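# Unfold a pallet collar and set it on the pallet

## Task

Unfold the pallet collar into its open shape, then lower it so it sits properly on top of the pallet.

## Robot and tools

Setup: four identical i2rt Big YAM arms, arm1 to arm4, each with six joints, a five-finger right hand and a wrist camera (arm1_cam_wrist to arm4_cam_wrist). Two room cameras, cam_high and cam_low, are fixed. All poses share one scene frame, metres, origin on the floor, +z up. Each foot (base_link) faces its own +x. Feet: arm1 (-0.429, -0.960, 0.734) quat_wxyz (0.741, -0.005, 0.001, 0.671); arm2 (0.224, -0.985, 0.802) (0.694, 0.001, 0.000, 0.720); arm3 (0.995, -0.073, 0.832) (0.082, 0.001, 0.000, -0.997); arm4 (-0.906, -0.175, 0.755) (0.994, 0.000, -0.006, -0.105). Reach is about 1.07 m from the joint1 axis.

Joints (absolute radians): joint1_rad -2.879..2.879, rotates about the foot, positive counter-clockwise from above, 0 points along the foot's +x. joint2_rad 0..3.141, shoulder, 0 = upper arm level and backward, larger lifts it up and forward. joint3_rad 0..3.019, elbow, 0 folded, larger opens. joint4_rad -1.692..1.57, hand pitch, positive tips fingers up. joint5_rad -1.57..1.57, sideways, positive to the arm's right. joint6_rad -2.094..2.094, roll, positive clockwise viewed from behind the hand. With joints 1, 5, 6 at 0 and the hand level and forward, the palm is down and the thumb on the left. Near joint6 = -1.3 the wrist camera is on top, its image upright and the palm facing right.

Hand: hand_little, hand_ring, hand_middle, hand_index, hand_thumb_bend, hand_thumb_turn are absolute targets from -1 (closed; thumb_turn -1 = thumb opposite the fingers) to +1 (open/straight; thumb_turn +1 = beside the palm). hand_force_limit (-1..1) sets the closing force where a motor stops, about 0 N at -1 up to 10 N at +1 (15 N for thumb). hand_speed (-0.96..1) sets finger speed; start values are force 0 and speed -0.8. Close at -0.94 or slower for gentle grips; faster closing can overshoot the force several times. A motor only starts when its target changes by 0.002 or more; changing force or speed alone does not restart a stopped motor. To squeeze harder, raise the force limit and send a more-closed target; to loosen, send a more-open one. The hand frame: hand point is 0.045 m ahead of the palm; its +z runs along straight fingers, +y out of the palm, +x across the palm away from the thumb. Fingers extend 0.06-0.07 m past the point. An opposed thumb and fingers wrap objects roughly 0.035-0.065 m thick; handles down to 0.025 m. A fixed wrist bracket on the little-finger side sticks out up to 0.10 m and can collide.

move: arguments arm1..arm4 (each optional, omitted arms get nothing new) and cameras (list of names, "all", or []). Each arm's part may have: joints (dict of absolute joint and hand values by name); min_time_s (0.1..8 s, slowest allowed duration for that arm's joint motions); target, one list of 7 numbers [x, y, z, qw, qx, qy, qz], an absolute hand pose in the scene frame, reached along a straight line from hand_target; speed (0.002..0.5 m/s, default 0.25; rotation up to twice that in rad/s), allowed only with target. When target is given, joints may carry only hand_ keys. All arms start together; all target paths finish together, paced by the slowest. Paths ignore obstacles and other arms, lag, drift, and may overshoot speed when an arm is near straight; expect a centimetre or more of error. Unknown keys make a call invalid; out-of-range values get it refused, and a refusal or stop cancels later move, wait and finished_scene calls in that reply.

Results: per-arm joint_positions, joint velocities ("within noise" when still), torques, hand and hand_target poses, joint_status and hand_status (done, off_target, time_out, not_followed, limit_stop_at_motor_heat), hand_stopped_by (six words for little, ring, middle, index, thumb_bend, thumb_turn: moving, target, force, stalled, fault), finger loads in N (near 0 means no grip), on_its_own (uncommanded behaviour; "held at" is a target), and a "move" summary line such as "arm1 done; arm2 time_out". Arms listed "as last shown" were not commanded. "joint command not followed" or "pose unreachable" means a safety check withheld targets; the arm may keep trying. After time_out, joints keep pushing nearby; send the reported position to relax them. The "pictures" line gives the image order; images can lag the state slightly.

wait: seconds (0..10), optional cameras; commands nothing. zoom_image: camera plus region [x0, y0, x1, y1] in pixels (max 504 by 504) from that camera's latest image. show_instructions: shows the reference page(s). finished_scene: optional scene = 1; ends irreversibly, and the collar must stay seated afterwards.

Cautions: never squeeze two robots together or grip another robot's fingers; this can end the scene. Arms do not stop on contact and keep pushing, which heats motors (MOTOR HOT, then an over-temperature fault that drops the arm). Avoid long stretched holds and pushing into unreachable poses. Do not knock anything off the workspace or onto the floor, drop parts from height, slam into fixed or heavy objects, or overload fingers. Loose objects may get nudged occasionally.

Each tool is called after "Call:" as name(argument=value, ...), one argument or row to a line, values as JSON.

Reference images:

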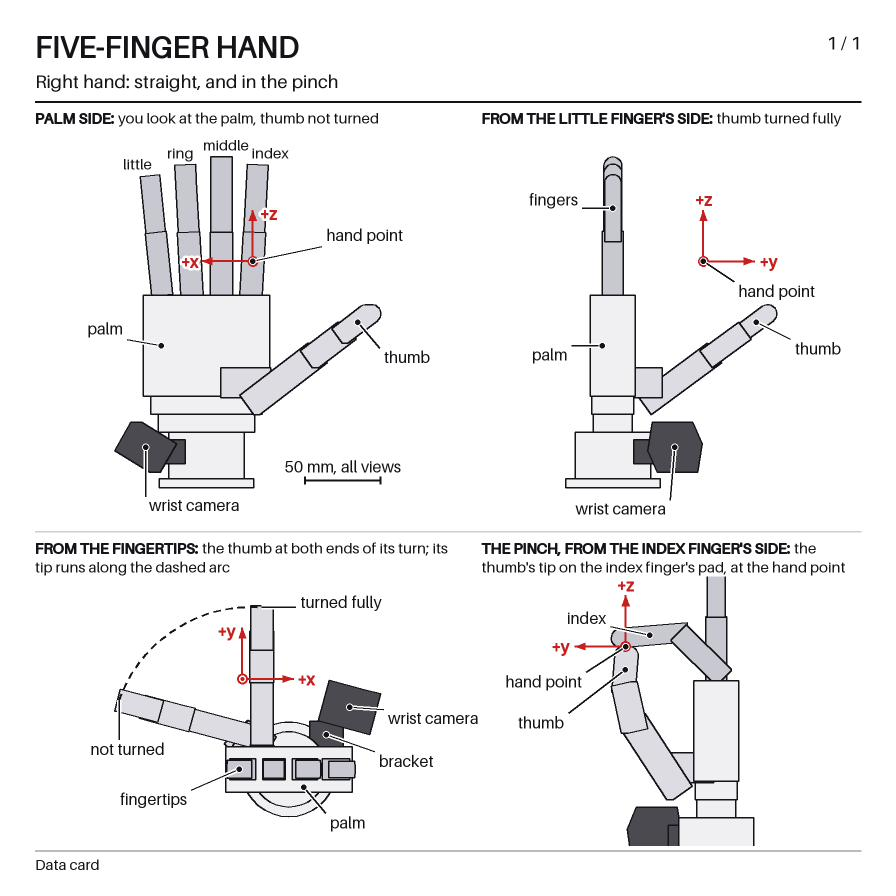

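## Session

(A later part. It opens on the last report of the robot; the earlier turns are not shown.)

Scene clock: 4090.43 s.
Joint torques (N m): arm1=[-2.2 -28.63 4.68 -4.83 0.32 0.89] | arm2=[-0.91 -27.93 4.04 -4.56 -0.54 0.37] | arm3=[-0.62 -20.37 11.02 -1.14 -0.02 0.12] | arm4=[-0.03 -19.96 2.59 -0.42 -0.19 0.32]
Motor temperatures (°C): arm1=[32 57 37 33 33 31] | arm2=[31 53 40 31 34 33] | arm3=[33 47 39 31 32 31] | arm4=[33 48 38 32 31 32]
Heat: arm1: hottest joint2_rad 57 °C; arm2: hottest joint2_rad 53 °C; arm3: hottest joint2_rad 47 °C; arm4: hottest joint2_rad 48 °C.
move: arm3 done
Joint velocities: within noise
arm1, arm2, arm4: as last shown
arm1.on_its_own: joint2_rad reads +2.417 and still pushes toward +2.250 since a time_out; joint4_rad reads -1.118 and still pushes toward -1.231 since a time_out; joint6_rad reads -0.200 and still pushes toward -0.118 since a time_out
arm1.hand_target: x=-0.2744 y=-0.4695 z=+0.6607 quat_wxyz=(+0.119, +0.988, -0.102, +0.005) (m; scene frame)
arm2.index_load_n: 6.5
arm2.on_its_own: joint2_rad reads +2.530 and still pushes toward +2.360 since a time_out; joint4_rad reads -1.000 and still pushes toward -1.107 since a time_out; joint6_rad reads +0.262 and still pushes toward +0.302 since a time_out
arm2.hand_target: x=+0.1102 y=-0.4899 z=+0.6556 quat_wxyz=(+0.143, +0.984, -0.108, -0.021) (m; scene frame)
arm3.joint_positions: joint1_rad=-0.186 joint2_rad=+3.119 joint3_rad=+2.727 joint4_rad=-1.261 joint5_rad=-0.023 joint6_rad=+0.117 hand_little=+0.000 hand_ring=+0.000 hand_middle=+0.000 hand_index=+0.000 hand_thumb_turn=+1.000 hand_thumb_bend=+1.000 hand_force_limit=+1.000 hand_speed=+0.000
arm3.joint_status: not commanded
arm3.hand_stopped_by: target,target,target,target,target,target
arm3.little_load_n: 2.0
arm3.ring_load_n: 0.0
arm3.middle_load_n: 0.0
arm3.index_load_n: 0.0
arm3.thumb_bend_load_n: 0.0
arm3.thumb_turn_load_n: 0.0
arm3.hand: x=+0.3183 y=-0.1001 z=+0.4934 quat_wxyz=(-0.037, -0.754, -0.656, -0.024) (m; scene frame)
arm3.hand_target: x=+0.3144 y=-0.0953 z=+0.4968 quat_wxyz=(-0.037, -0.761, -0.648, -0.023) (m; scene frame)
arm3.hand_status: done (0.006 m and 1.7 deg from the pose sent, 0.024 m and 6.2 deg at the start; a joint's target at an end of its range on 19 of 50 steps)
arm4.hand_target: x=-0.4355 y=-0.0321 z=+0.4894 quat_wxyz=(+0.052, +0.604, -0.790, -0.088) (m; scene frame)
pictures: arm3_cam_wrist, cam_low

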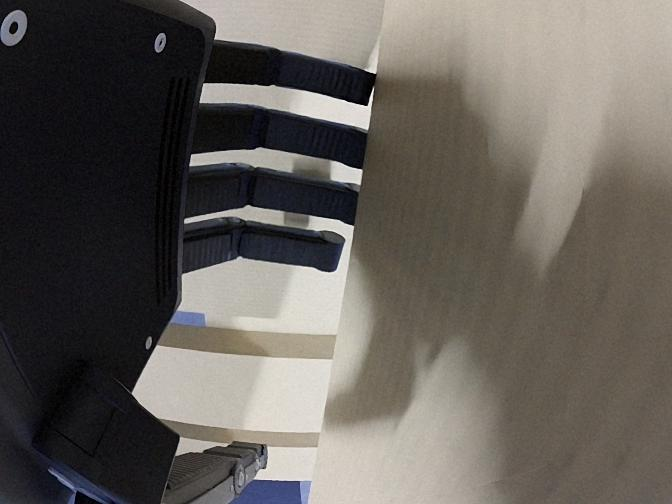

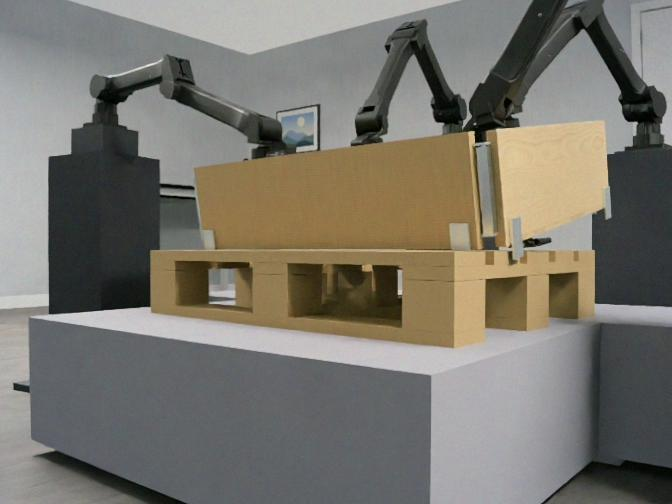

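Call:
move(
  arm3={"target": [0.300, -0.095, 0.487, -0.0773, -0.7577, -0.6479, -0.0030], "speed": 0.08},
  cameras=["arm3_cam_wrist"],
)

Call:
move(
  arm3={"target": [0.325, -0.095, 0.487, -0.0773, -0.7577, -0.6479, -0.0030], "speed": 0.05},
  cameras=["arm3_cam_wrist"],
)

Scene clock: 4098.10 s.
Joint torques (N m): arm1=[-2.14 -28.69 4.66 -4.81 0.31 0.88] | arm2=[-0.91 -27.93 4.04 -4.59 -0.54 0.37] | arm3=[-0.62 -20.42 8.99 0.5 -0.18 -0.01] | arm4=[-0.03 -19.96 2.61 -0.42 -0.19 0.32]
Motor temperatures (°C): arm1=[32 57 37 33 33 31] | arm2=[31 53 40 32 34 33] | arm3=[33 47 39 31 32 31] | arm4=[33 49 38 32 31 32]
Heat: arm1: hottest joint2_rad 57 °C; arm2: hottest joint2_rad 53 °C; arm3: hottest joint2_rad 47 °C; arm4: hottest joint2_rad 49 °C.
move: arm3 off_target
Joint velocities: arm1=[-0.005 -0.005 -0.012 -0.051 -0.007 0.022] | arm2=[within noise] | arm3=[within noise] | arm4=[within noise]
arm1, arm2, arm4: as last shown
arm1.on_its_own: joint2_rad reads +2.417 and still pushes toward +2.250 since a time_out; joint4_rad reads -1.118 and still pushes toward -1.231 since a time_out; joint6_rad reads -0.200 and still pushes toward -0.118 since a time_out
arm2.index_load_n: 7.0
arm2.on_its_own: joint2_rad reads +2.530 and still pushes toward +2.360 since a time_out; joint4_rad reads -1.000 and still pushes toward -1.107 since a time_out; joint6_rad reads +0.262 and still pushes toward +0.302 since a time_out
arm3.joint_positions: joint1_rad=-0.213 joint2_rad=+3.119 joint3_rad=+2.727 joint4_rad=-1.234 joint5_rad=-0.100 joint6_rad=+0.117 hand_little=+0.000 hand_ring=+0.000 hand_middle=+0.000 hand_index=+0.000 hand_thumb_turn=+1.000 hand_thumb_bend=+1.000 hand_force_limit=+1.000 hand_speed=+0.000
arm3.joint_status: not commanded
arm3.hand_stopped_by: target,target,target,target,target,target
arm3.little_load_n: 0.0
arm3.ring_load_n: 0.5
arm3.middle_load_n: 0.0
arm3.index_load_n: 0.0
arm3.thumb_bend_load_n: -0.5
arm3.thumb_turn_load_n: 0.0
arm3.hand: x=+0.3096 y=-0.0957 z=+0.4951 quat_wxyz=(-0.056, -0.763, -0.644, +0.013) (m; scene frame)
arm3.hand_target: x=+0.3048 y=-0.0922 z=+0.4883 quat_wxyz=(-0.050, -0.765, -0.641, +0.021) (m; scene frame)
arm3.hand_status: off_target (0.013 m and 3.1 deg from the pose sent, 0.020 m and 5.3 deg at the start; a joint's target at an end of its range on 36 of 37 steps)
arm4.index_load_n: 0.5
pictures: arm3_cam_wrist

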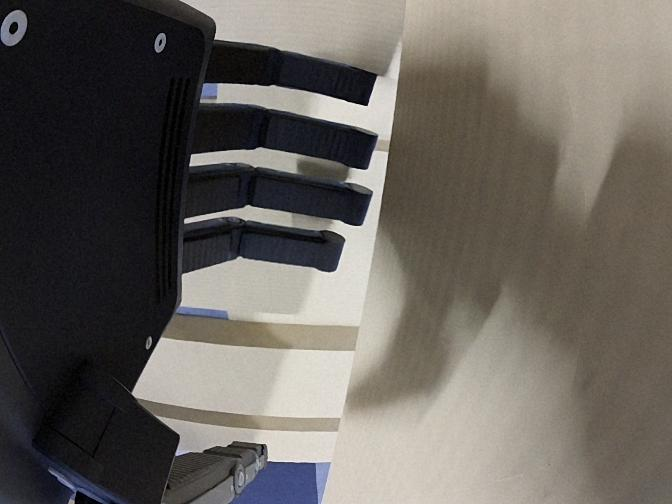

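Scene clock: 4099.37 s.
Joint torques (N m): arm1=[-2.2 -28.75 4.68 -4.82 0.3 0.88] | arm2=[-0.97 -27.99 4.05 -4.59 -0.54 0.38] | arm3=[0.73 -19.19 7.41 -0.66 -0.13 -0.13] | arm4=[-0.03 -20.01 2.59 -0.39 -0.19 0.32]
Motor temperatures (°C): arm1=[32 57 37 33 33 31] | arm2=[31 52 40 32 34 33] | arm3=[33 47 39 31 32 31] | arm4=[33 49 38 32 31 32]
Heat: arm1: hottest joint2_rad 57 °C; arm2: hottest joint2_rad 52 °C; arm3: hottest joint2_rad 47 °C; arm4: hottest joint2_rad 49 °C.
move: arm3 off_target
Joint velocities: within noise
arm1, arm2, arm4: as last shown
arm1.on_its_own: joint2_rad reads +2.417 and still pushes toward +2.250 since a time_out; joint4_rad reads -1.118 and still pushes toward -1.231 since a time_out; joint6_rad reads -0.200 and still pushes toward -0.118 since a time_out
arm2.little_load_n: 0.5
arm2.on_its_own: joint2_rad reads +2.530 and still pushes toward +2.360 since a time_out; joint4_rad reads -1.000 and still pushes toward -1.107 since a time_out; joint6_rad reads +0.262 and still pushes toward +0.302 since a time_out
arm3.joint_positions: joint1_rad=-0.213 joint2_rad=+3.119 joint3_rad=+2.727 joint4_rad=-1.237 joint5_rad=-0.106 joint6_rad=+0.116 hand_little=+0.000 hand_ring=+0.000 hand_middle=+0.000 hand_index=+0.000 hand_thumb_turn=+1.000 hand_thumb_bend=+1.000 hand_force_limit=+1.000 hand_speed=+0.000
arm3.joint_status: not commanded
arm3.hand_stopped_by: target,target,target,target,target,target
arm3.little_load_n: 0.0
arm3.ring_load_n: 0.0
arm3.middle_load_n: 0.5
arm3.index_load_n: 0.0
arm3.thumb_bend_load_n: 0.0
arm3.thumb_turn_load_n: 0.0
arm3.hand: x=+0.3104 y=-0.0968 z=+0.4957 quat_wxyz=(-0.059, -0.762, -0.644, +0.014) (m; scene frame)
arm3.hand_target: x=+0.3221 y=-0.0951 z=+0.4866 quat_wxyz=(-0.071, -0.758, -0.648, +0.004) (m; scene frame)
arm3.hand_status: off_target (0.017 m and 2.9 deg from the pose sent, 0.017 m and 3.1 deg at the start; a joint's target at an end of its range on 33 of 38 steps)
arm4.index_load_n: 0.0
pictures: arm3_cam_wrist

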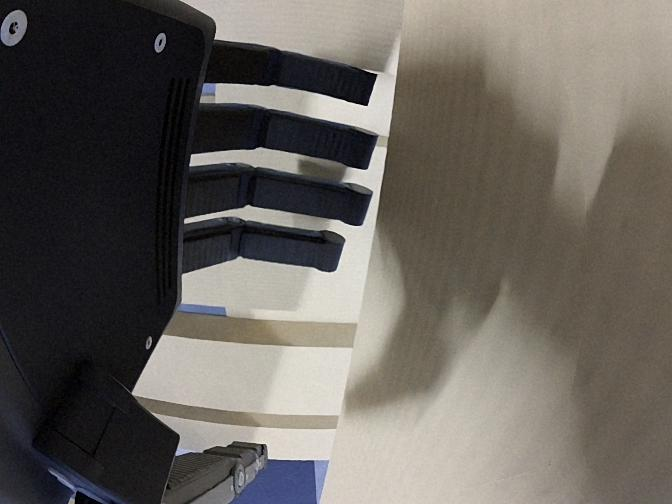

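Call:
move(
  arm3={"target": [0.335, -0.095, 0.483, -0.0773, -0.7577, -0.6479, -0.0030], "speed": 0.05},
  cameras=["arm3_cam_wrist"],
)

Scene clock: 4101.50 s.
Joint torques (N m): arm1=[-2.02 -28.86 4.67 -4.86 0.31 0.89] | arm2=[-0.97 -27.93 4.05 -4.59 -0.54 0.37] | arm3=[0.44 -20.6 5.81 0.43 -0.09 -0.1] | arm4=[0.03 -20.07 2.58 -0.4 -0.2 0.33]
Motor temperatures (°C): arm1=[32 57 37 33 33 31] | arm2=[31 52 40 32 34 33] | arm3=[33 47 38 31 32 31] | arm4=[33 49 38 32 31 32]
Heat: arm1: hottest joint2_rad 57 °C; arm2: hottest joint2_rad 52 °C; arm3: hottest joint2_rad 47 °C; arm4: hottest joint2_rad 49 °C.
move: arm3 done
Joint velocities: within noise
arm1.joint_positions: joint1_rad=-0.219 joint2_rad=+2.417 joint3_rad=+1.689 joint4_rad=-1.118 joint5_rad=+0.048 joint6_rad=-0.200 hand_little=-0.083 hand_ring=-0.083 hand_middle=-0.072 hand_index=-0.040 hand_thumb_turn=+1.000 hand_thumb_bend=+0.900 hand_force_limit=+1.000 hand_speed=-0.850
arm1.joint_status: not commanded
arm1.hand_stopped_by: target,force,target,target,target,target
arm1.little_load_n: 2.0
arm1.ring_load_n: 11.0
arm1.middle_load_n: 6.5
arm1.index_load_n: 0.0
arm1.thumb_bend_load_n: 0.0
arm1.thumb_turn_load_n: 0.0
arm1.on_its_own: joint2_rad reads +2.417 and still pushes toward +2.250 since a time_out; joint4_rad reads -1.118 and still pushes toward -1.231 since a time_out; joint6_rad reads -0.200 and still pushes toward -0.118 since a time_out
arm1.hand: x=-0.2792 y=-0.4837 z=+0.5663 quat_wxyz=(+0.143, +0.988, -0.056, -0.009) (m; scene frame)
arm1.hand_target: x=-0.2744 y=-0.4695 z=+0.6607 quat_wxyz=(+0.119, +0.988, -0.102, +0.005) (m; scene frame)
arm1.hand_status: not commanded
arm2.joint_positions: joint1_rad=+0.070 joint2_rad=+2.530 joint3_rad=+1.632 joint4_rad=-1.000 joint5_rad=-0.083 joint6_rad=+0.262 hand_little=-0.080 hand_ring=-0.120 hand_middle=-0.127 hand_index=-0.119 hand_thumb_turn=+1.000 hand_thumb_bend=+1.000 hand_force_limit=+1.000 hand_speed=-0.300
arm2.joint_status: not commanded
arm2.hand_stopped_by: target,target,target,target,target,target
arm2.little_load_n: 0.0
arm2.ring_load_n: 2.5
arm2.middle_load_n: 8.0
arm2.index_load_n: 7.0
arm2.thumb_bend_load_n: 0.0
arm2.thumb_turn_load_n: 0.0
arm2.on_its_own: joint2_rad reads +2.530 and still pushes toward +2.360 since a time_out; joint4_rad reads -1.000 and still pushes toward -1.107 since a time_out; joint6_rad reads +0.262 and still pushes toward +0.302 since a time_out
arm2.hand: x=+0.1127 y=-0.5167 z=+0.5632 quat_wxyz=(+0.166, +0.982, -0.083, -0.011) (m; scene frame)
arm2.hand_target: x=+0.1102 y=-0.4899 z=+0.6556 quat_wxyz=(+0.143, +0.984, -0.108, -0.021) (m; scene frame)
arm2.hand_status: not commanded
arm3.joint_positions: joint1_rad=-0.213 joint2_rad=+3.096 joint3_rad=+2.635 joint4_rad=-1.228 joint5_rad=-0.106 joint6_rad=+0.110 hand_little=+0.000 hand_ring=+0.000 hand_middle=+0.000 hand_index=+0.000 hand_thumb_turn=+1.000 hand_thumb_bend=+1.000 hand_force_limit=+1.000 hand_speed=+0.000
arm3.joint_status: not commanded
arm3.hand_stopped_by: target,target,target,target,target,target
arm3.little_load_n: -3.5
arm3.ring_load_n: 0.0
arm3.middle_load_n: 0.0
arm3.index_load_n: 0.0
arm3.thumb_bend_load_n: 0.0
arm3.thumb_turn_load_n: 0.0
arm3.hand: x=+0.3357 y=-0.0977 z=+0.4853 quat_wxyz=(-0.079, -0.760, -0.644, -0.008) (m; scene frame)
arm3.hand_target: x=+0.3359 y=-0.0951 z=+0.4841 quat_wxyz=(-0.079, -0.758, -0.648, -0.005) (m; scene frame)
arm3.hand_status: done (0.004 m and 0.8 deg from the pose sent, 0.028 m and 2.9 deg at the start)
arm4: as last shown
arm4.middle_load_n: 0.5
pictures: arm3_cam_wrist

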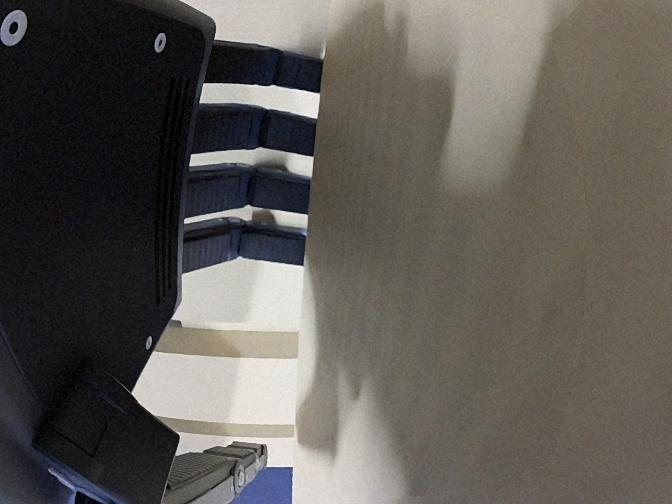

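Call:
move(
  arm3={"target": [0.342, -0.095, 0.490, -0.0773, -0.7577, -0.6479, -0.0030], "speed": 0.05, "joints": {"hand_index": -0.143, "hand_middle": -0.123, "hand_ring": -0.094, "hand_little": -0.064, "hand_speed": -0.3}},
  cameras=["arm3_cam_wrist", "cam_low"],
)

Call:
zoom_image(
  camera="cam_low",
  region=[150, 190, 290, 290],
)

Scene clock: 4106.27 s.
Joint torques (N m): arm1=[-2.08 -28.81 4.67 -4.83 0.32 0.88] | arm2=[-0.91 -27.93 4.05 -4.57 -0.54 0.38] | arm3=[0.32 -21.07 4.63 -0.61 -0.1 0.04] | arm4=[-0.09 -20.01 2.56 -0.39 -0.19 0.32]
Motor temperatures (°C): arm1=[32 57 37 33 33 31] | arm2=[31 52 40 32 34 33] | arm3=[33 48 38 31 32 31] | arm4=[33 49 38 32 31 32]
Heat: arm1: hottest joint2_rad 57 °C; arm2: hottest joint2_rad 52 °C; arm3: hottest joint2_rad 48 °C; arm4: hottest joint2_rad 49 °C.
move: arm3 done
Joint velocities: within noise
arm1, arm2, arm4: as last shown
arm1.on_its_own: joint2_rad reads +2.417 and still pushes toward +2.250 since a time_out; joint4_rad reads -1.118 and still pushes toward -1.231 since a time_out; joint6_rad reads -0.200 and still pushes toward -0.118 since a time_out
arm2.index_load_n: 6.5
arm2.on_its_own: joint2_rad reads +2.530 and still pushes toward +2.360 since a time_out; joint4_rad reads -1.000 and still pushes toward -1.107 since a time_out; joint6_rad reads +0.262 and still pushes toward +0.302 since a time_out
arm3.joint_positions: joint1_rad=-0.210 joint2_rad=+3.043 joint3_rad=+2.531 joint4_rad=-1.143 joint5_rad=-0.106 joint6_rad=+0.093 hand_little=-0.064 hand_ring=-0.094 hand_middle=-0.122 hand_index=-0.142 hand_thumb_turn=+1.000 hand_thumb_bend=+1.000 hand_force_limit=+1.000 hand_speed=-0.300
arm3.joint_status: all done
arm3.hand_stopped_by: target,target,target,target,target,target
arm3.little_load_n: 0.0
arm3.ring_load_n: 0.0
arm3.middle_load_n: 0.0
arm3.index_load_n: 0.0
arm3.thumb_bend_load_n: 0.0
arm3.thumb_turn_load_n: -0.5
arm3.hand: x=+0.3346 y=-0.0987 z=+0.4859 quat_wxyz=(-0.068, -0.754, -0.653, +0.005) (m; scene frame)
arm3.hand_target: x=+0.3417 y=-0.0971 z=+0.4887 quat_wxyz=(-0.076, -0.757, -0.649, -0.002) (m; scene frame)
arm3.hand_status: done (0.009 m and 1.6 deg from the pose sent, 0.008 m and 0.8 deg at the start)
arm4.middle_load_n: 0.0
arm4.index_load_n: 0.5
pictures: arm3_cam_wrist, cam_low

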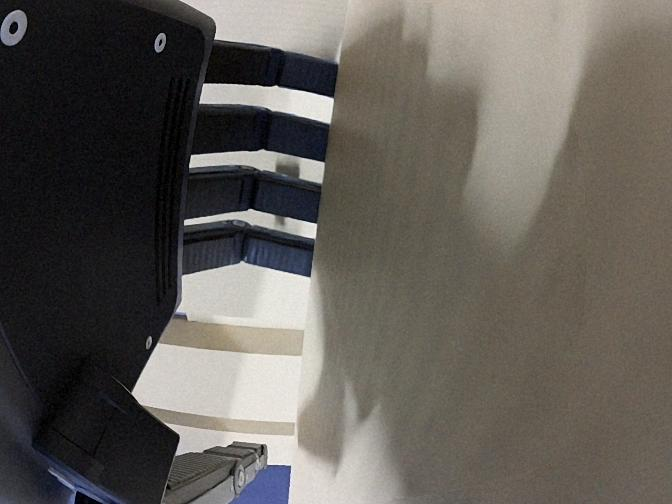

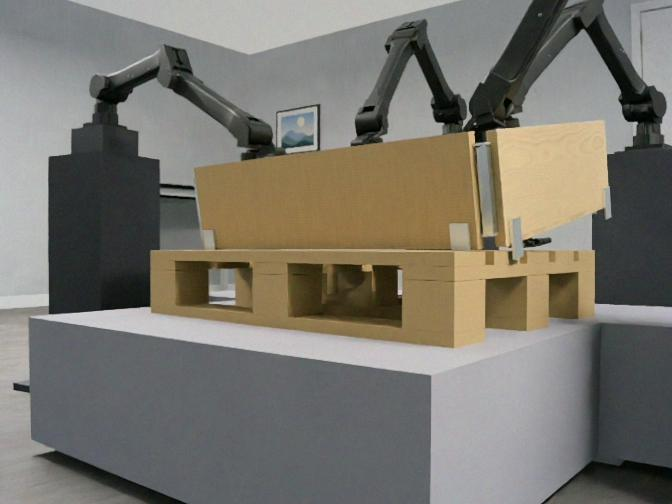

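Scaled by 3.600 from the camera's 672x504 image, which has a finer 960x720 frame.

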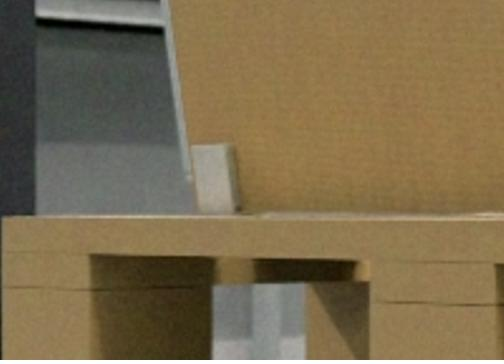

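Call:
move(
  arm3={"target": [0.349, -0.095, 0.54, -0.0773, -0.7577, -0.6479, -0.0030], "speed": 0.04},
  arm4={"target": [-0.4370, -0.032, 0.54, 0.0524, 0.606, -0.790, -0.0887], "speed": 0.04},
  cameras=["arm3_cam_wrist", "cam_high", "cam_low"],
)

Call:
zoom_image(
  camera="cam_low",
  region=[480, 200, 620, 290],
)

Scene clock: 4112.83 s.
Joint torques (N m): arm1=[-2.2 -26.93 5.05 -4 0.34 0.89] | arm2=[-0.97 -26.29 4.96 -3.63 -0.37 0.36] | arm3=[-1.03 -25 3.86 -2.58 0.09 0.26] | arm4=[-0.09 -24.82 0.72 -2.71 -0.65 0.33]
Motor temperatures (°C): arm1=[32 57 37 33 33 31] | arm2=[31 52 40 32 34 33] | arm3=[33 49 38 31 32 31] | arm4=[33 49 38 32 31 32]
Heat: arm1: hottest joint2_rad 57 °C; arm2: hottest joint2_rad 52 °C; arm3: hottest joint2_rad 49 °C; arm4: hottest joint2_rad 49 °C.
move: arm3 off_target; arm4 off_target
Joint velocities: within noise
arm1, arm2: as last shown
arm1.joint_positions: joint1_rad=-0.218 joint2_rad=+2.392 joint3_rad=+1.684 joint4_rad=-1.139 joint5_rad=+0.046 joint6_rad=-0.200 hand_little=-0.083 hand_ring=-0.083 hand_middle=-0.072 hand_index=-0.040 hand_thumb_turn=+1.000 hand_thumb_bend=+0.900 hand_force_limit=+1.000 hand_speed=-0.850
arm1.little_load_n: 1.5
arm1.ring_load_n: 9.5
arm1.middle_load_n: 5.0
arm1.on_its_own: joint2_rad reads +2.392 and still pushes toward +2.250 since a time_out; joint4_rad reads -1.139 and still pushes toward -1.231 since a time_out; joint6_rad reads -0.200 and still pushes toward -0.118 since a time_out
arm1.hand: x=-0.2804 y=-0.4836 z=+0.5802 quat_wxyz=(+0.143, +0.988, -0.055, -0.010) (m; scene frame)
arm1.hand_target: x=-0.2749 y=-0.4688 z=+0.6614 quat_wxyz=(+0.118, +0.988, -0.101, +0.005) (m; scene frame)
arm2.joint_positions: joint1_rad=+0.071 joint2_rad=+2.507 joint3_rad=+1.623 joint4_rad=-1.026 joint5_rad=-0.087 joint6_rad=+0.264 hand_little=-0.080 hand_ring=-0.120 hand_middle=-0.127 hand_index=-0.119 hand_thumb_turn=+1.000 hand_thumb_bend=+1.000 hand_force_limit=+1.000 hand_speed=-0.300
arm2.ring_load_n: 2.0
arm2.middle_load_n: 7.5
arm2.thumb_bend_load_n: -0.5
arm2.on_its_own: joint2_rad reads +2.507 and still pushes toward +2.360 since a time_out; joint4_rad reads -1.026 and still pushes toward -1.107 since a time_out; joint6_rad reads +0.264 and still pushes toward +0.302 since a time_out
arm2.hand: x=+0.1116 y=-0.5194 z=+0.5763 quat_wxyz=(+0.173, +0.981, -0.084, -0.011) (m; scene frame)
arm2.hand_target: x=+0.1101 y=-0.4899 z=+0.6560 quat_wxyz=(+0.143, +0.984, -0.107, -0.020) (m; scene frame)
arm3.joint_positions: joint1_rad=-0.204 joint2_rad=+2.952 joint3_rad=+2.370 joint4_rad=-1.059 joint5_rad=-0.122 joint6_rad=+0.070 hand_little=-0.064 hand_ring=-0.093 hand_middle=-0.121 hand_index=-0.142 hand_thumb_turn=+1.000 hand_thumb_bend=+1.000 hand_force_limit=+1.000 hand_speed=-0.300
arm3.joint_status: not commanded
arm3.hand_stopped_by: target,target,target,target,target,target
arm3.little_load_n: 4.5
arm3.ring_load_n: 7.0
arm3.middle_load_n: 5.5
arm3.index_load_n: 0.0
arm3.thumb_bend_load_n: -0.5
arm3.thumb_turn_load_n: 0.0
arm3.hand: x=+0.3448 y=-0.1048 z=+0.4974 quat_wxyz=(-0.069, -0.744, -0.664, +0.016) (m; scene frame)
arm3.hand_target: x=+0.3463 y=-0.1000 z=+0.5374 quat_wxyz=(-0.079, -0.756, -0.650, +0.001) (m; scene frame)
arm3.hand_status: off_target (0.044 m and 3.4 deg from the pose sent, 0.056 m and 1.6 deg at the start)
arm4.joint_positions: joint1_rad=+0.345 joint2_rad=+2.495 joint3_rad=+1.524 joint4_rad=-0.760 joint5_rad=-0.093 joint6_rad=+0.373 hand_little=-0.160 hand_ring=-0.114 hand_middle=-0.090 hand_index=-0.039 hand_thumb_turn=+1.000 hand_thumb_bend=-0.100 hand_force_limit=+1.000 hand_speed=+0.300
arm4.joint_status: not commanded
arm4.hand_stopped_by: target,target,target,target,target,target
arm4.little_load_n: 0.0
arm4.ring_load_n: 0.0
arm4.middle_load_n: 2.5
arm4.index_load_n: 14.0
arm4.thumb_bend_load_n: 0.0
arm4.thumb_turn_load_n: 0.0
arm4.hand: x=-0.4213 y=-0.0416 z=+0.4978 quat_wxyz=(+0.041, +0.613, -0.786, -0.075) (m; scene frame)
arm4.hand_target: x=-0.4342 y=-0.0340 z=+0.5357 quat_wxyz=(+0.051, +0.604, -0.791, -0.088) (m; scene frame)
arm4.hand_status: off_target (0.046 m and 2.2 deg from the pose sent, 0.057 m and 0.9 deg at the start)
pictures: arm3_cam_wrist, cam_high, cam_low

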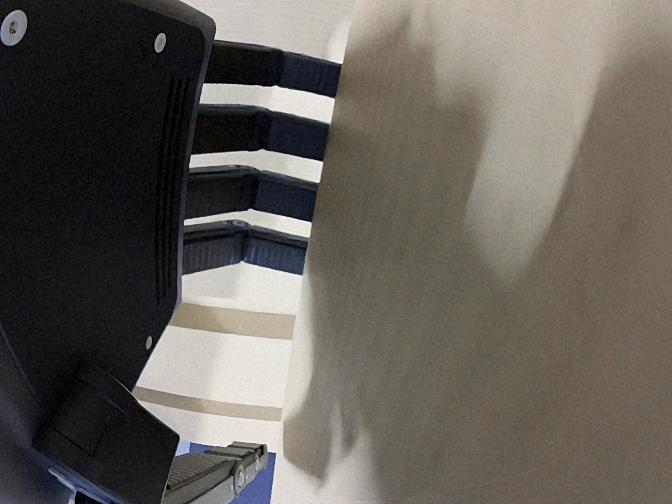

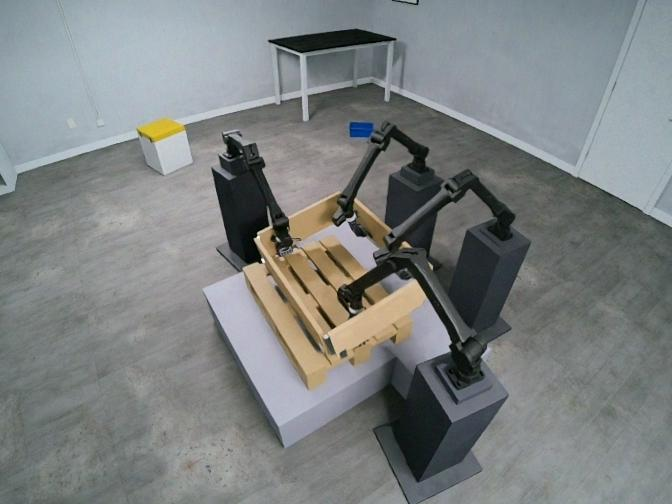

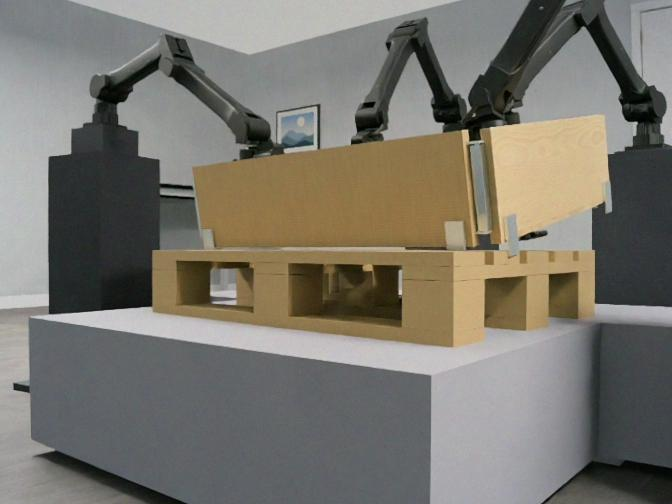

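Scaled by 3.600 from the camera's 672x504 image, which has a finer 960x720 frame.

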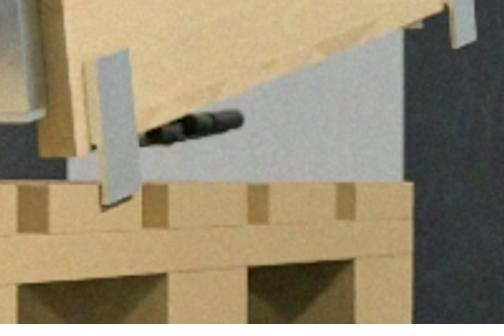

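Call:
move(
  arm3={"target": [0.3463, -0.097, 0.557, -0.0773, -0.7577, -0.6479, -0.0030], "speed": 0.04},
  arm4={"target": [-0.4360, -0.030, 0.557, 0.0524, 0.606, -0.790, -0.0887], "speed": 0.04, "joints": {"hand_index": -0.02, "hand_middle": -0.10, "hand_ring": -0.13, "hand_little": -0.18}},
  arm1={"target": [-0.2749, -0.4680, 0.650, 0.125, 0.987, -0.101, 0.003], "speed": 0.04},
  arm2={"target": [0.1101, -0.4890, 0.645, 0.150, 0.983, -0.107, -0.020], "speed": 0.04},
  cameras=["cam_high", "cam_low"],
)

Call:
zoom_image(
  camera="cam_low",
  region=[430, 190, 570, 290],
)

Call:
zoom_image(
  camera="cam_high",
  region=[240, 190, 440, 390],
)

Scene clock: 4120.40 s.
Joint torques (N m): arm1=[-2.2 -24.59 5.68 -3.41 0.27 0.78] | arm2=[-1.08 -23.77 6.49 -3.34 -0.45 0.3] | arm3=[-1.03 -26.7 4.16 -3.47 0.35 0.29] | arm4=[0.67 -26.34 0.62 -3.67 -0.65 0.4]
Motor temperatures (°C): arm1=[32 57 37 33 33 31] | arm2=[31 54 40 31 34 33] | arm3=[33 50 37 31 32 31] | arm4=[33 48 38 32 31 32]
Heat: arm1: hottest joint2_rad 57 °C; arm2: hottest joint2_rad 54 °C; arm3: hottest joint2_rad 50 °C; arm4: hottest joint2_rad 48 °C.
move: arm1 off_target; arm2 off_target; arm3 off_target; arm4 off_target
Joint velocities: within noise
arm1.joint_positions: joint1_rad=-0.218 joint2_rad=+2.392 joint3_rad=+1.683 joint4_rad=-1.141 joint5_rad=+0.046 joint6_rad=-0.192 hand_little=-0.083 hand_ring=-0.083 hand_middle=-0.072 hand_index=-0.040 hand_thumb_turn=+1.000 hand_thumb_bend=+0.900 hand_force_limit=+1.000 hand_speed=-0.850
arm1.joint_status: not commanded
arm1.hand_stopped_by: target,force,target,target,target,target
arm1.little_load_n: 1.5
arm1.ring_load_n: 9.5
arm1.middle_load_n: 4.5
arm1.index_load_n: 0.0
arm1.thumb_bend_load_n: 0.0
arm1.thumb_turn_load_n: 0.0
arm1.hand: x=-0.2812 y=-0.4844 z=+0.5802 quat_wxyz=(+0.145, +0.988, -0.059, -0.010) (m; scene frame)
arm1.hand_target: x=-0.2752 y=-0.4698 z=+0.6447 quat_wxyz=(+0.125, +0.987, -0.100, +0.002) (m; scene frame)
arm1.hand_status: off_target (0.072 m and 5.5 deg from the pose sent, 0.072 m and 5.8 deg at the start)
arm2.joint_positions: joint1_rad=+0.071 joint2_rad=+2.507 joint3_rad=+1.622 joint4_rad=-1.026 joint5_rad=-0.088 joint6_rad=+0.268 hand_little=-0.080 hand_ring=-0.120 hand_middle=-0.127 hand_index=-0.119 hand_thumb_turn=+1.000 hand_thumb_bend=+1.000 hand_force_limit=+1.000 hand_speed=-0.300
arm2.joint_status: not commanded
arm2.hand_stopped_by: target,target,target,target,target,target
arm2.little_load_n: 0.0
arm2.ring_load_n: 2.5
arm2.middle_load_n: 7.5
arm2.index_load_n: 6.0
arm2.thumb_bend_load_n: 0.0
arm2.thumb_turn_load_n: 0.0
arm2.hand: x=+0.1111 y=-0.5200 z=+0.5762 quat_wxyz=(+0.173, +0.981, -0.086, -0.011) (m; scene frame)
arm2.hand_target: x=+0.1101 y=-0.4908 z=+0.6398 quat_wxyz=(+0.149, +0.983, -0.108, -0.021) (m; scene frame)
arm2.hand_status: off_target (0.076 m and 3.7 deg from the pose sent, 0.075 m and 3.8 deg at the start)
arm3.joint_positions: joint1_rad=-0.204 joint2_rad=+2.945 joint3_rad=+2.359 joint4_rad=-1.059 joint5_rad=-0.120 joint6_rad=+0.070 hand_little=-0.064 hand_ring=-0.093 hand_middle=-0.121 hand_index=-0.142 hand_thumb_turn=+1.000 hand_thumb_bend=+1.000 hand_force_limit=+1.000 hand_speed=-0.300
arm3.joint_status: not commanded
arm3.hand_stopped_by: target,target,target,target,target,target
arm3.little_load_n: 5.0
arm3.ring_load_n: 7.5
arm3.middle_load_n: 6.5
arm3.index_load_n: 0.5
arm3.thumb_bend_load_n: 0.0
arm3.thumb_turn_load_n: 0.0
arm3.hand: x=+0.3462 y=-0.1045 z=+0.4995 quat_wxyz=(-0.069, -0.744, -0.664, +0.014) (m; scene frame)
arm3.hand_target: x=+0.3441 y=-0.0976 z=+0.5525 quat_wxyz=(-0.077, -0.758, -0.648, -0.003) (m; scene frame)
arm3.hand_status: off_target (0.058 m and 3.2 deg from the pose sent, 0.060 m and 3.4 deg at the start)
arm4.joint_positions: joint1_rad=+0.345 joint2_rad=+2.486 joint3_rad=+1.519 joint4_rad=-0.760 joint5_rad=-0.093 joint6_rad=+0.369 hand_little=-0.180 hand_ring=-0.130 hand_middle=-0.097 hand_index=-0.019 hand_thumb_turn=+1.000 hand_thumb_bend=-0.100 hand_force_limit=+1.000 hand_speed=+0.300
arm4.joint_status: all done
arm4.hand_stopped_by: target,target,target,target,target,target
arm4.little_load_n: 0.0
arm4.ring_load_n: 0.0
arm4.middle_load_n: 10.5
arm4.index_load_n: 8.0
arm4.thumb_bend_load_n: 0.0
arm4.thumb_turn_load_n: 0.0
arm4.hand: x=-0.4206 y=-0.0417 z=+0.5016 quat_wxyz=(+0.039, +0.615, -0.784, -0.074) (m; scene frame)
arm4.hand_target: x=-0.4348 y=-0.0306 z=+0.5507 quat_wxyz=(+0.052, +0.606, -0.789, -0.089) (m; scene frame)
arm4.hand_status: off_target (0.059 m and 2.6 deg from the pose sent, 0.062 m and 2.2 deg at the start)
pictures: cam_high, cam_low

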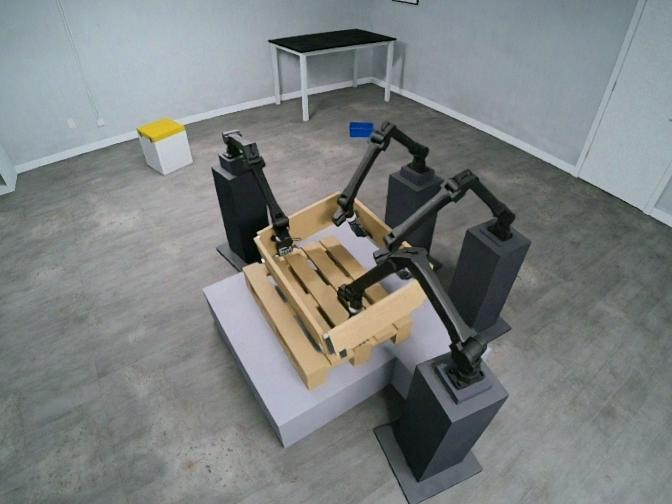

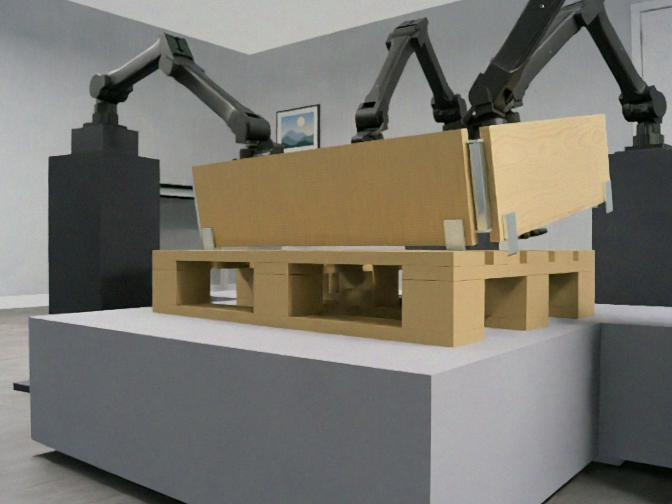

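Scaled by 3.600 from the camera's 672x504 image, which has a finer 960x720 frame.

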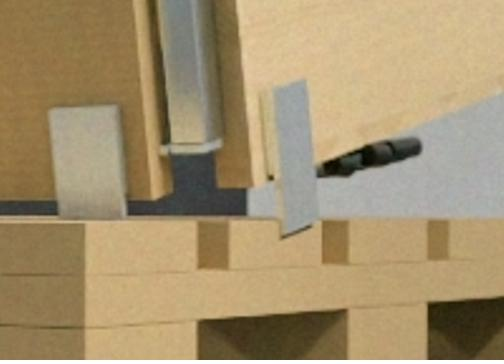

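Scaled by 2.520 from the camera's 672x504 image, which has a finer 960x720 frame.

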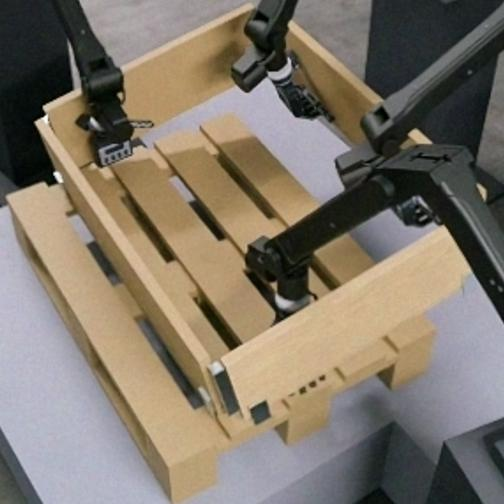

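Call:
move(
  arm3={"target": [0.3463, -0.097, 0.580, -0.0773, -0.7577, -0.6479, -0.0030], "speed": 0.04},
  arm4={"target": [-0.4380, -0.030, 0.580, 0.0524, 0.606, -0.790, -0.0887], "speed": 0.04, "joints": {"hand_ring": -0.15, "hand_little": -0.21}},
  cameras=["cam_high", "cam_low"],
)

Call:
zoom_image(
  camera="cam_low",
  region=[430, 190, 570, 290],
)

Call:
zoom_image(
  camera="cam_low",
  region=[150, 190, 290, 290],
)

Scene clock: 4125.50 s.
Joint torques (N m): arm1=[-2.2 -23.77 5.79 -3.07 0.44 0.39] | arm2=[-1.08 -23.65 6.5 -3.14 -0.14 0.1] | arm3=[-0.15 -28.4 4.49 -4.14 0.16 0.22] | arm4=[0.67 -27.46 0.72 -4.66 -0.64 0.51]
Motor temperatures (°C): arm1=[32 57 37 33 33 31] | arm2=[31 54 40 31 34 33] | arm3=[33 51 37 31 32 31] | arm4=[33 48 37 32 31 32]
Heat: arm1: hottest joint2_rad 57 °C; arm2: hottest joint2_rad 54 °C; arm3: hottest joint2_rad 51 °C; arm4: hottest joint2_rad 48 °C.
move: arm3 off_target; arm4 off_target
Joint velocities: within noise
arm1, arm2: as last shown
arm1.joint_positions: joint1_rad=-0.218 joint2_rad=+2.383 joint3_rad=+1.681 joint4_rad=-1.150 joint5_rad=+0.042 joint6_rad=-0.155 hand_little=-0.083 hand_ring=-0.083 hand_middle=-0.072 hand_index=-0.040 hand_thumb_turn=+1.000 hand_thumb_bend=+0.900 hand_force_limit=+1.000 hand_speed=-0.850
arm1.little_load_n: 3.5
arm1.ring_load_n: 11.5
arm1.middle_load_n: 3.5
arm1.hand: x=-0.2842 y=-0.4831 z=+0.5853 quat_wxyz=(+0.145, +0.986, -0.078, -0.010) (m; scene frame)
arm1.hand_target: x=-0.2753 y=-0.4699 z=+0.6450 quat_wxyz=(+0.125, +0.987, -0.100, +0.002) (m; scene frame)
arm2.joint_positions: joint1_rad=+0.073 joint2_rad=+2.505 joint3_rad=+1.622 joint4_rad=-1.032 joint5_rad=-0.096 joint6_rad=+0.288 hand_little=-0.080 hand_ring=-0.120 hand_middle=-0.127 hand_index=-0.119 hand_thumb_turn=+1.000 hand_thumb_bend=+1.000 hand_force_limit=+1.000 hand_speed=-0.300
arm2.ring_load_n: 1.5
arm2.middle_load_n: 6.5
arm2.index_load_n: 4.5
arm2.hand: x=+0.1080 y=-0.5203 z=+0.5779 quat_wxyz=(+0.177, +0.980, -0.096, -0.013) (m; scene frame)
arm2.hand_target: x=+0.1098 y=-0.4909 z=+0.6401 quat_wxyz=(+0.149, +0.983, -0.107, -0.020) (m; scene frame)
arm3.joint_positions: joint1_rad=-0.203 joint2_rad=+2.915 joint3_rad=+2.318 joint4_rad=-1.059 joint5_rad=-0.112 joint6_rad=+0.070 hand_little=-0.064 hand_ring=-0.093 hand_middle=-0.121 hand_index=-0.142 hand_thumb_turn=+1.000 hand_thumb_bend=+1.000 hand_force_limit=+1.000 hand_speed=-0.300
arm3.joint_status: not commanded
arm3.hand_stopped_by: target,target,target,target,target,target
arm3.little_load_n: 4.5
arm3.ring_load_n: 9.0
arm3.middle_load_n: 9.0
arm3.index_load_n: 4.0
arm3.thumb_bend_load_n: 0.0
arm3.thumb_turn_load_n: 0.0
arm3.hand: x=+0.3525 y=-0.1043 z=+0.5074 quat_wxyz=(-0.071, -0.744, -0.664, +0.007) (m; scene frame)
arm3.hand_target: x=+0.3436 y=-0.0975 z=+0.5738 quat_wxyz=(-0.076, -0.758, -0.648, -0.003) (m; scene frame)
arm3.hand_status: off_target (0.073 m and 2.8 deg from the pose sent, 0.081 m and 3.2 deg at the start)
arm4.joint_positions: joint1_rad=+0.345 joint2_rad=+2.458 joint3_rad=+1.509 joint4_rad=-0.760 joint5_rad=-0.091 joint6_rad=+0.358 hand_little=-0.210 hand_ring=-0.150 hand_middle=-0.097 hand_index=-0.019 hand_thumb_turn=+1.000 hand_thumb_bend=-0.100 hand_force_limit=+1.000 hand_speed=+0.300
arm4.joint_status: all done
arm4.hand_stopped_by: target,target,target,target,target,target
arm4.little_load_n: 0.0
arm4.ring_load_n: 2.5
arm4.middle_load_n: 10.5
arm4.index_load_n: 8.5
arm4.thumb_bend_load_n: 0.0
arm4.thumb_turn_load_n: 0.0
arm4.hand: x=-0.4167 y=-0.0419 z=+0.5132 quat_wxyz=(+0.032, +0.620, -0.781, -0.070) (m; scene frame)
arm4.hand_target: x=-0.4335 y=-0.0300 z=+0.5717 quat_wxyz=(+0.050, +0.606, -0.789, -0.087) (m; scene frame)
arm4.hand_status: off_target (0.071 m and 3.7 deg from the pose sent, 0.081 m and 2.6 deg at the start)
pictures: cam_high, cam_low

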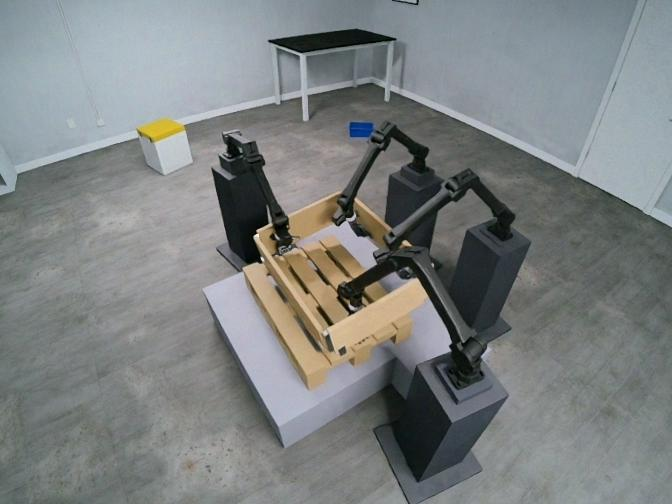

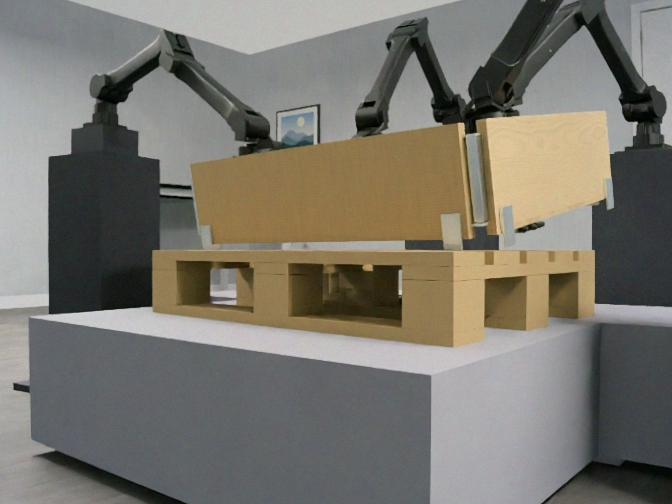

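Scaled by 3.600 from the camera's 672x504 image, which has a finer 960x720 frame.

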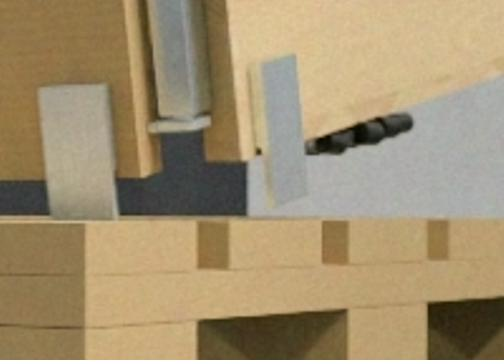

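Scaled by 3.600 from the camera's 672x504 image, which has a finer 960x720 frame.

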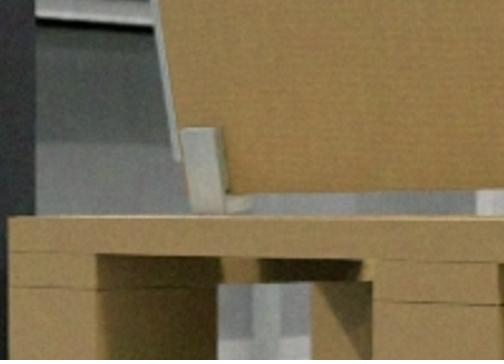

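Call:
move(
  arm3={"target": [0.3400, -0.097, 0.606, -0.0773, -0.7577, -0.6479, -0.0030], "speed": 0.04},
  arm4={"target": [-0.4420, -0.030, 0.602, 0.0524, 0.606, -0.790, -0.0887], "speed": 0.04},
  cameras=["cam_high", "cam_low"],
)

Call:
zoom_image(
  camera="cam_low",
  region=[430, 190, 570, 290],
)

Call:
zoom_image(
  camera="cam_low",
  region=[150, 190, 290, 290],
)

Scene clock: 4134.27 s.
Joint torques (N m): arm1=[-2.26 -23.12 5.98 -2.81 0.58 0.18] | arm2=[-1.14 -23.53 6.53 -3.14 -0.12 0.02] | arm3=[-0.67 -29.16 6.35 -5.2 -0.17 0.31] | arm4=[0.73 -28.22 0.64 -5.3 -0.7 0.64]
Motor temperatures (°C): arm1=[32 58 37 33 33 31] | arm2=[31 53 40 31 34 33] | arm3=[33 51 37 31 32 31] | arm4=[33 48 37 32 31 32]
Heat: arm1: hottest joint2_rad 58 °C; arm2: hottest joint2_rad 53 °C; arm3: hottest joint2_rad 51 °C; arm4: hottest joint2_rad 48 °C.
move: arm3 off_target; arm4 off_target
Joint velocities: within noise
arm1, arm2: as last shown
arm1.joint_positions: joint1_rad=-0.218 joint2_rad=+2.375 joint3_rad=+1.680 joint4_rad=-1.156 joint5_rad=+0.039 joint6_rad=-0.135 hand_little=-0.083 hand_ring=-0.083 hand_middle=-0.072 hand_index=-0.040 hand_thumb_turn=+1.000 hand_thumb_bend=+0.900 hand_force_limit=+1.000 hand_speed=-0.850
arm1.little_load_n: 4.5
arm1.ring_load_n: 11.0
arm1.middle_load_n: 2.0
arm1.hand: x=-0.2859 y=-0.4822 z=+0.5894 quat_wxyz=(+0.145, +0.986, -0.088, -0.010) (m; scene frame)
arm1.hand_target: x=-0.2751 y=-0.4695 z=+0.6446 quat_wxyz=(+0.124, +0.987, -0.100, +0.002) (m; scene frame)
arm2.joint_positions: joint1_rad=+0.073 joint2_rad=+2.502 joint3_rad=+1.622 joint4_rad=-1.032 joint5_rad=-0.102 joint6_rad=+0.304 hand_little=-0.080 hand_ring=-0.120 hand_middle=-0.127 hand_index=-0.119 hand_thumb_turn=+1.000 hand_thumb_bend=+1.000 hand_force_limit=+1.000 hand_speed=-0.300
arm2.index_load_n: 3.5
arm2.thumb_bend_load_n: -0.5
arm2.hand: x=+0.1059 y=-0.5186 z=+0.5795 quat_wxyz=(+0.176, +0.979, -0.104, -0.015) (m; scene frame)
arm2.hand_target: x=+0.1083 y=-0.4905 z=+0.6405 quat_wxyz=(+0.150, +0.982, -0.111, -0.022) (m; scene frame)
arm3.joint_positions: joint1_rad=-0.203 joint2_rad=+2.905 joint3_rad=+2.318 joint4_rad=-1.059 joint5_rad=-0.099 joint6_rad=+0.070 hand_little=-0.064 hand_ring=-0.093 hand_middle=-0.121 hand_index=-0.142 hand_thumb_turn=+1.000 hand_thumb_bend=+1.000 hand_force_limit=+1.000 hand_speed=-0.300
arm3.joint_status: not commanded
arm3.hand_stopped_by: target,target,target,target,target,target
arm3.little_load_n: 5.0
arm3.ring_load_n: 9.5
arm3.middle_load_n: 9.0
arm3.index_load_n: 4.0
arm3.thumb_bend_load_n: 0.0
arm3.thumb_turn_load_n: 0.0
arm3.hand: x=+0.3478 y=-0.1015 z=+0.5133 quat_wxyz=(-0.062, -0.744, -0.665, +0.006) (m; scene frame)
arm3.hand_target: x=+0.3367 y=-0.0966 z=+0.5956 quat_wxyz=(-0.073, -0.758, -0.648, -0.004) (m; scene frame)
arm3.hand_status: off_target (0.093 m and 3.3 deg from the pose sent, 0.100 m and 2.8 deg at the start)
arm4.joint_positions: joint1_rad=+0.345 joint2_rad=+2.423 joint3_rad=+1.481 joint4_rad=-0.764 joint5_rad=-0.091 joint6_rad=+0.344 hand_little=-0.210 hand_ring=-0.149 hand_middle=-0.097 hand_index=-0.019 hand_thumb_turn=+1.000 hand_thumb_bend=-0.100 hand_force_limit=+1.000 hand_speed=+0.300
arm4.joint_status: not commanded
arm4.hand_stopped_by: target,target,target,target,target,target
arm4.little_load_n: 0.5
arm4.ring_load_n: 4.0
arm4.middle_load_n: 10.0
arm4.index_load_n: 5.0
arm4.thumb_bend_load_n: 0.0
arm4.thumb_turn_load_n: 0.0
arm4.hand: x=-0.4210 y=-0.0431 z=+0.5264 quat_wxyz=(+0.030, +0.625, -0.777, -0.069) (m; scene frame)
arm4.hand_target: x=-0.4408 y=-0.0305 z=+0.5907 quat_wxyz=(+0.052, +0.606, -0.789, -0.088) (m; scene frame)
arm4.hand_status: off_target (0.080 m and 4.3 deg from the pose sent, 0.093 m and 3.7 deg at the start)
pictures: cam_high, cam_low

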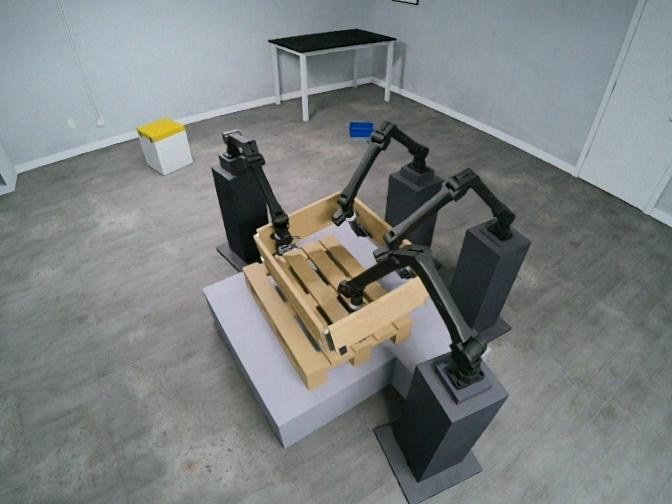

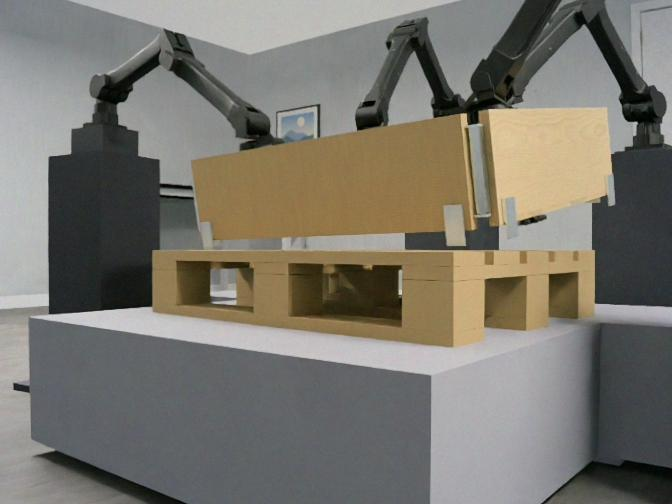

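Scaled by 3.600 from the camera's 672x504 image, which has a finer 960x720 frame.

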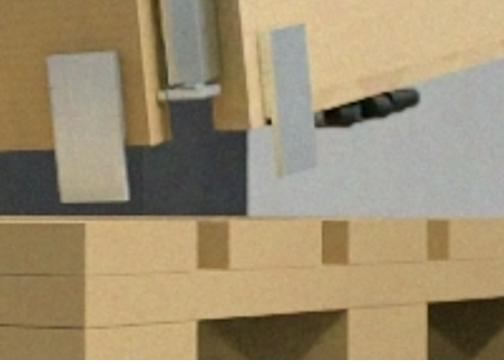

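Scaled by 3.600 from the camera's 672x504 image, which has a finer 960x720 frame.

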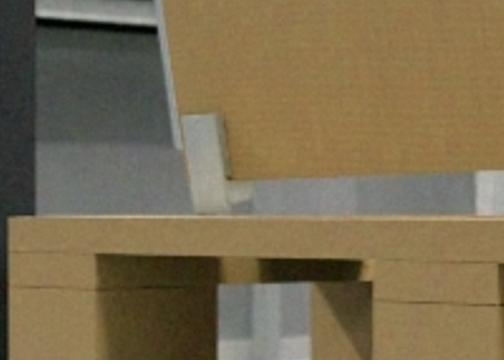

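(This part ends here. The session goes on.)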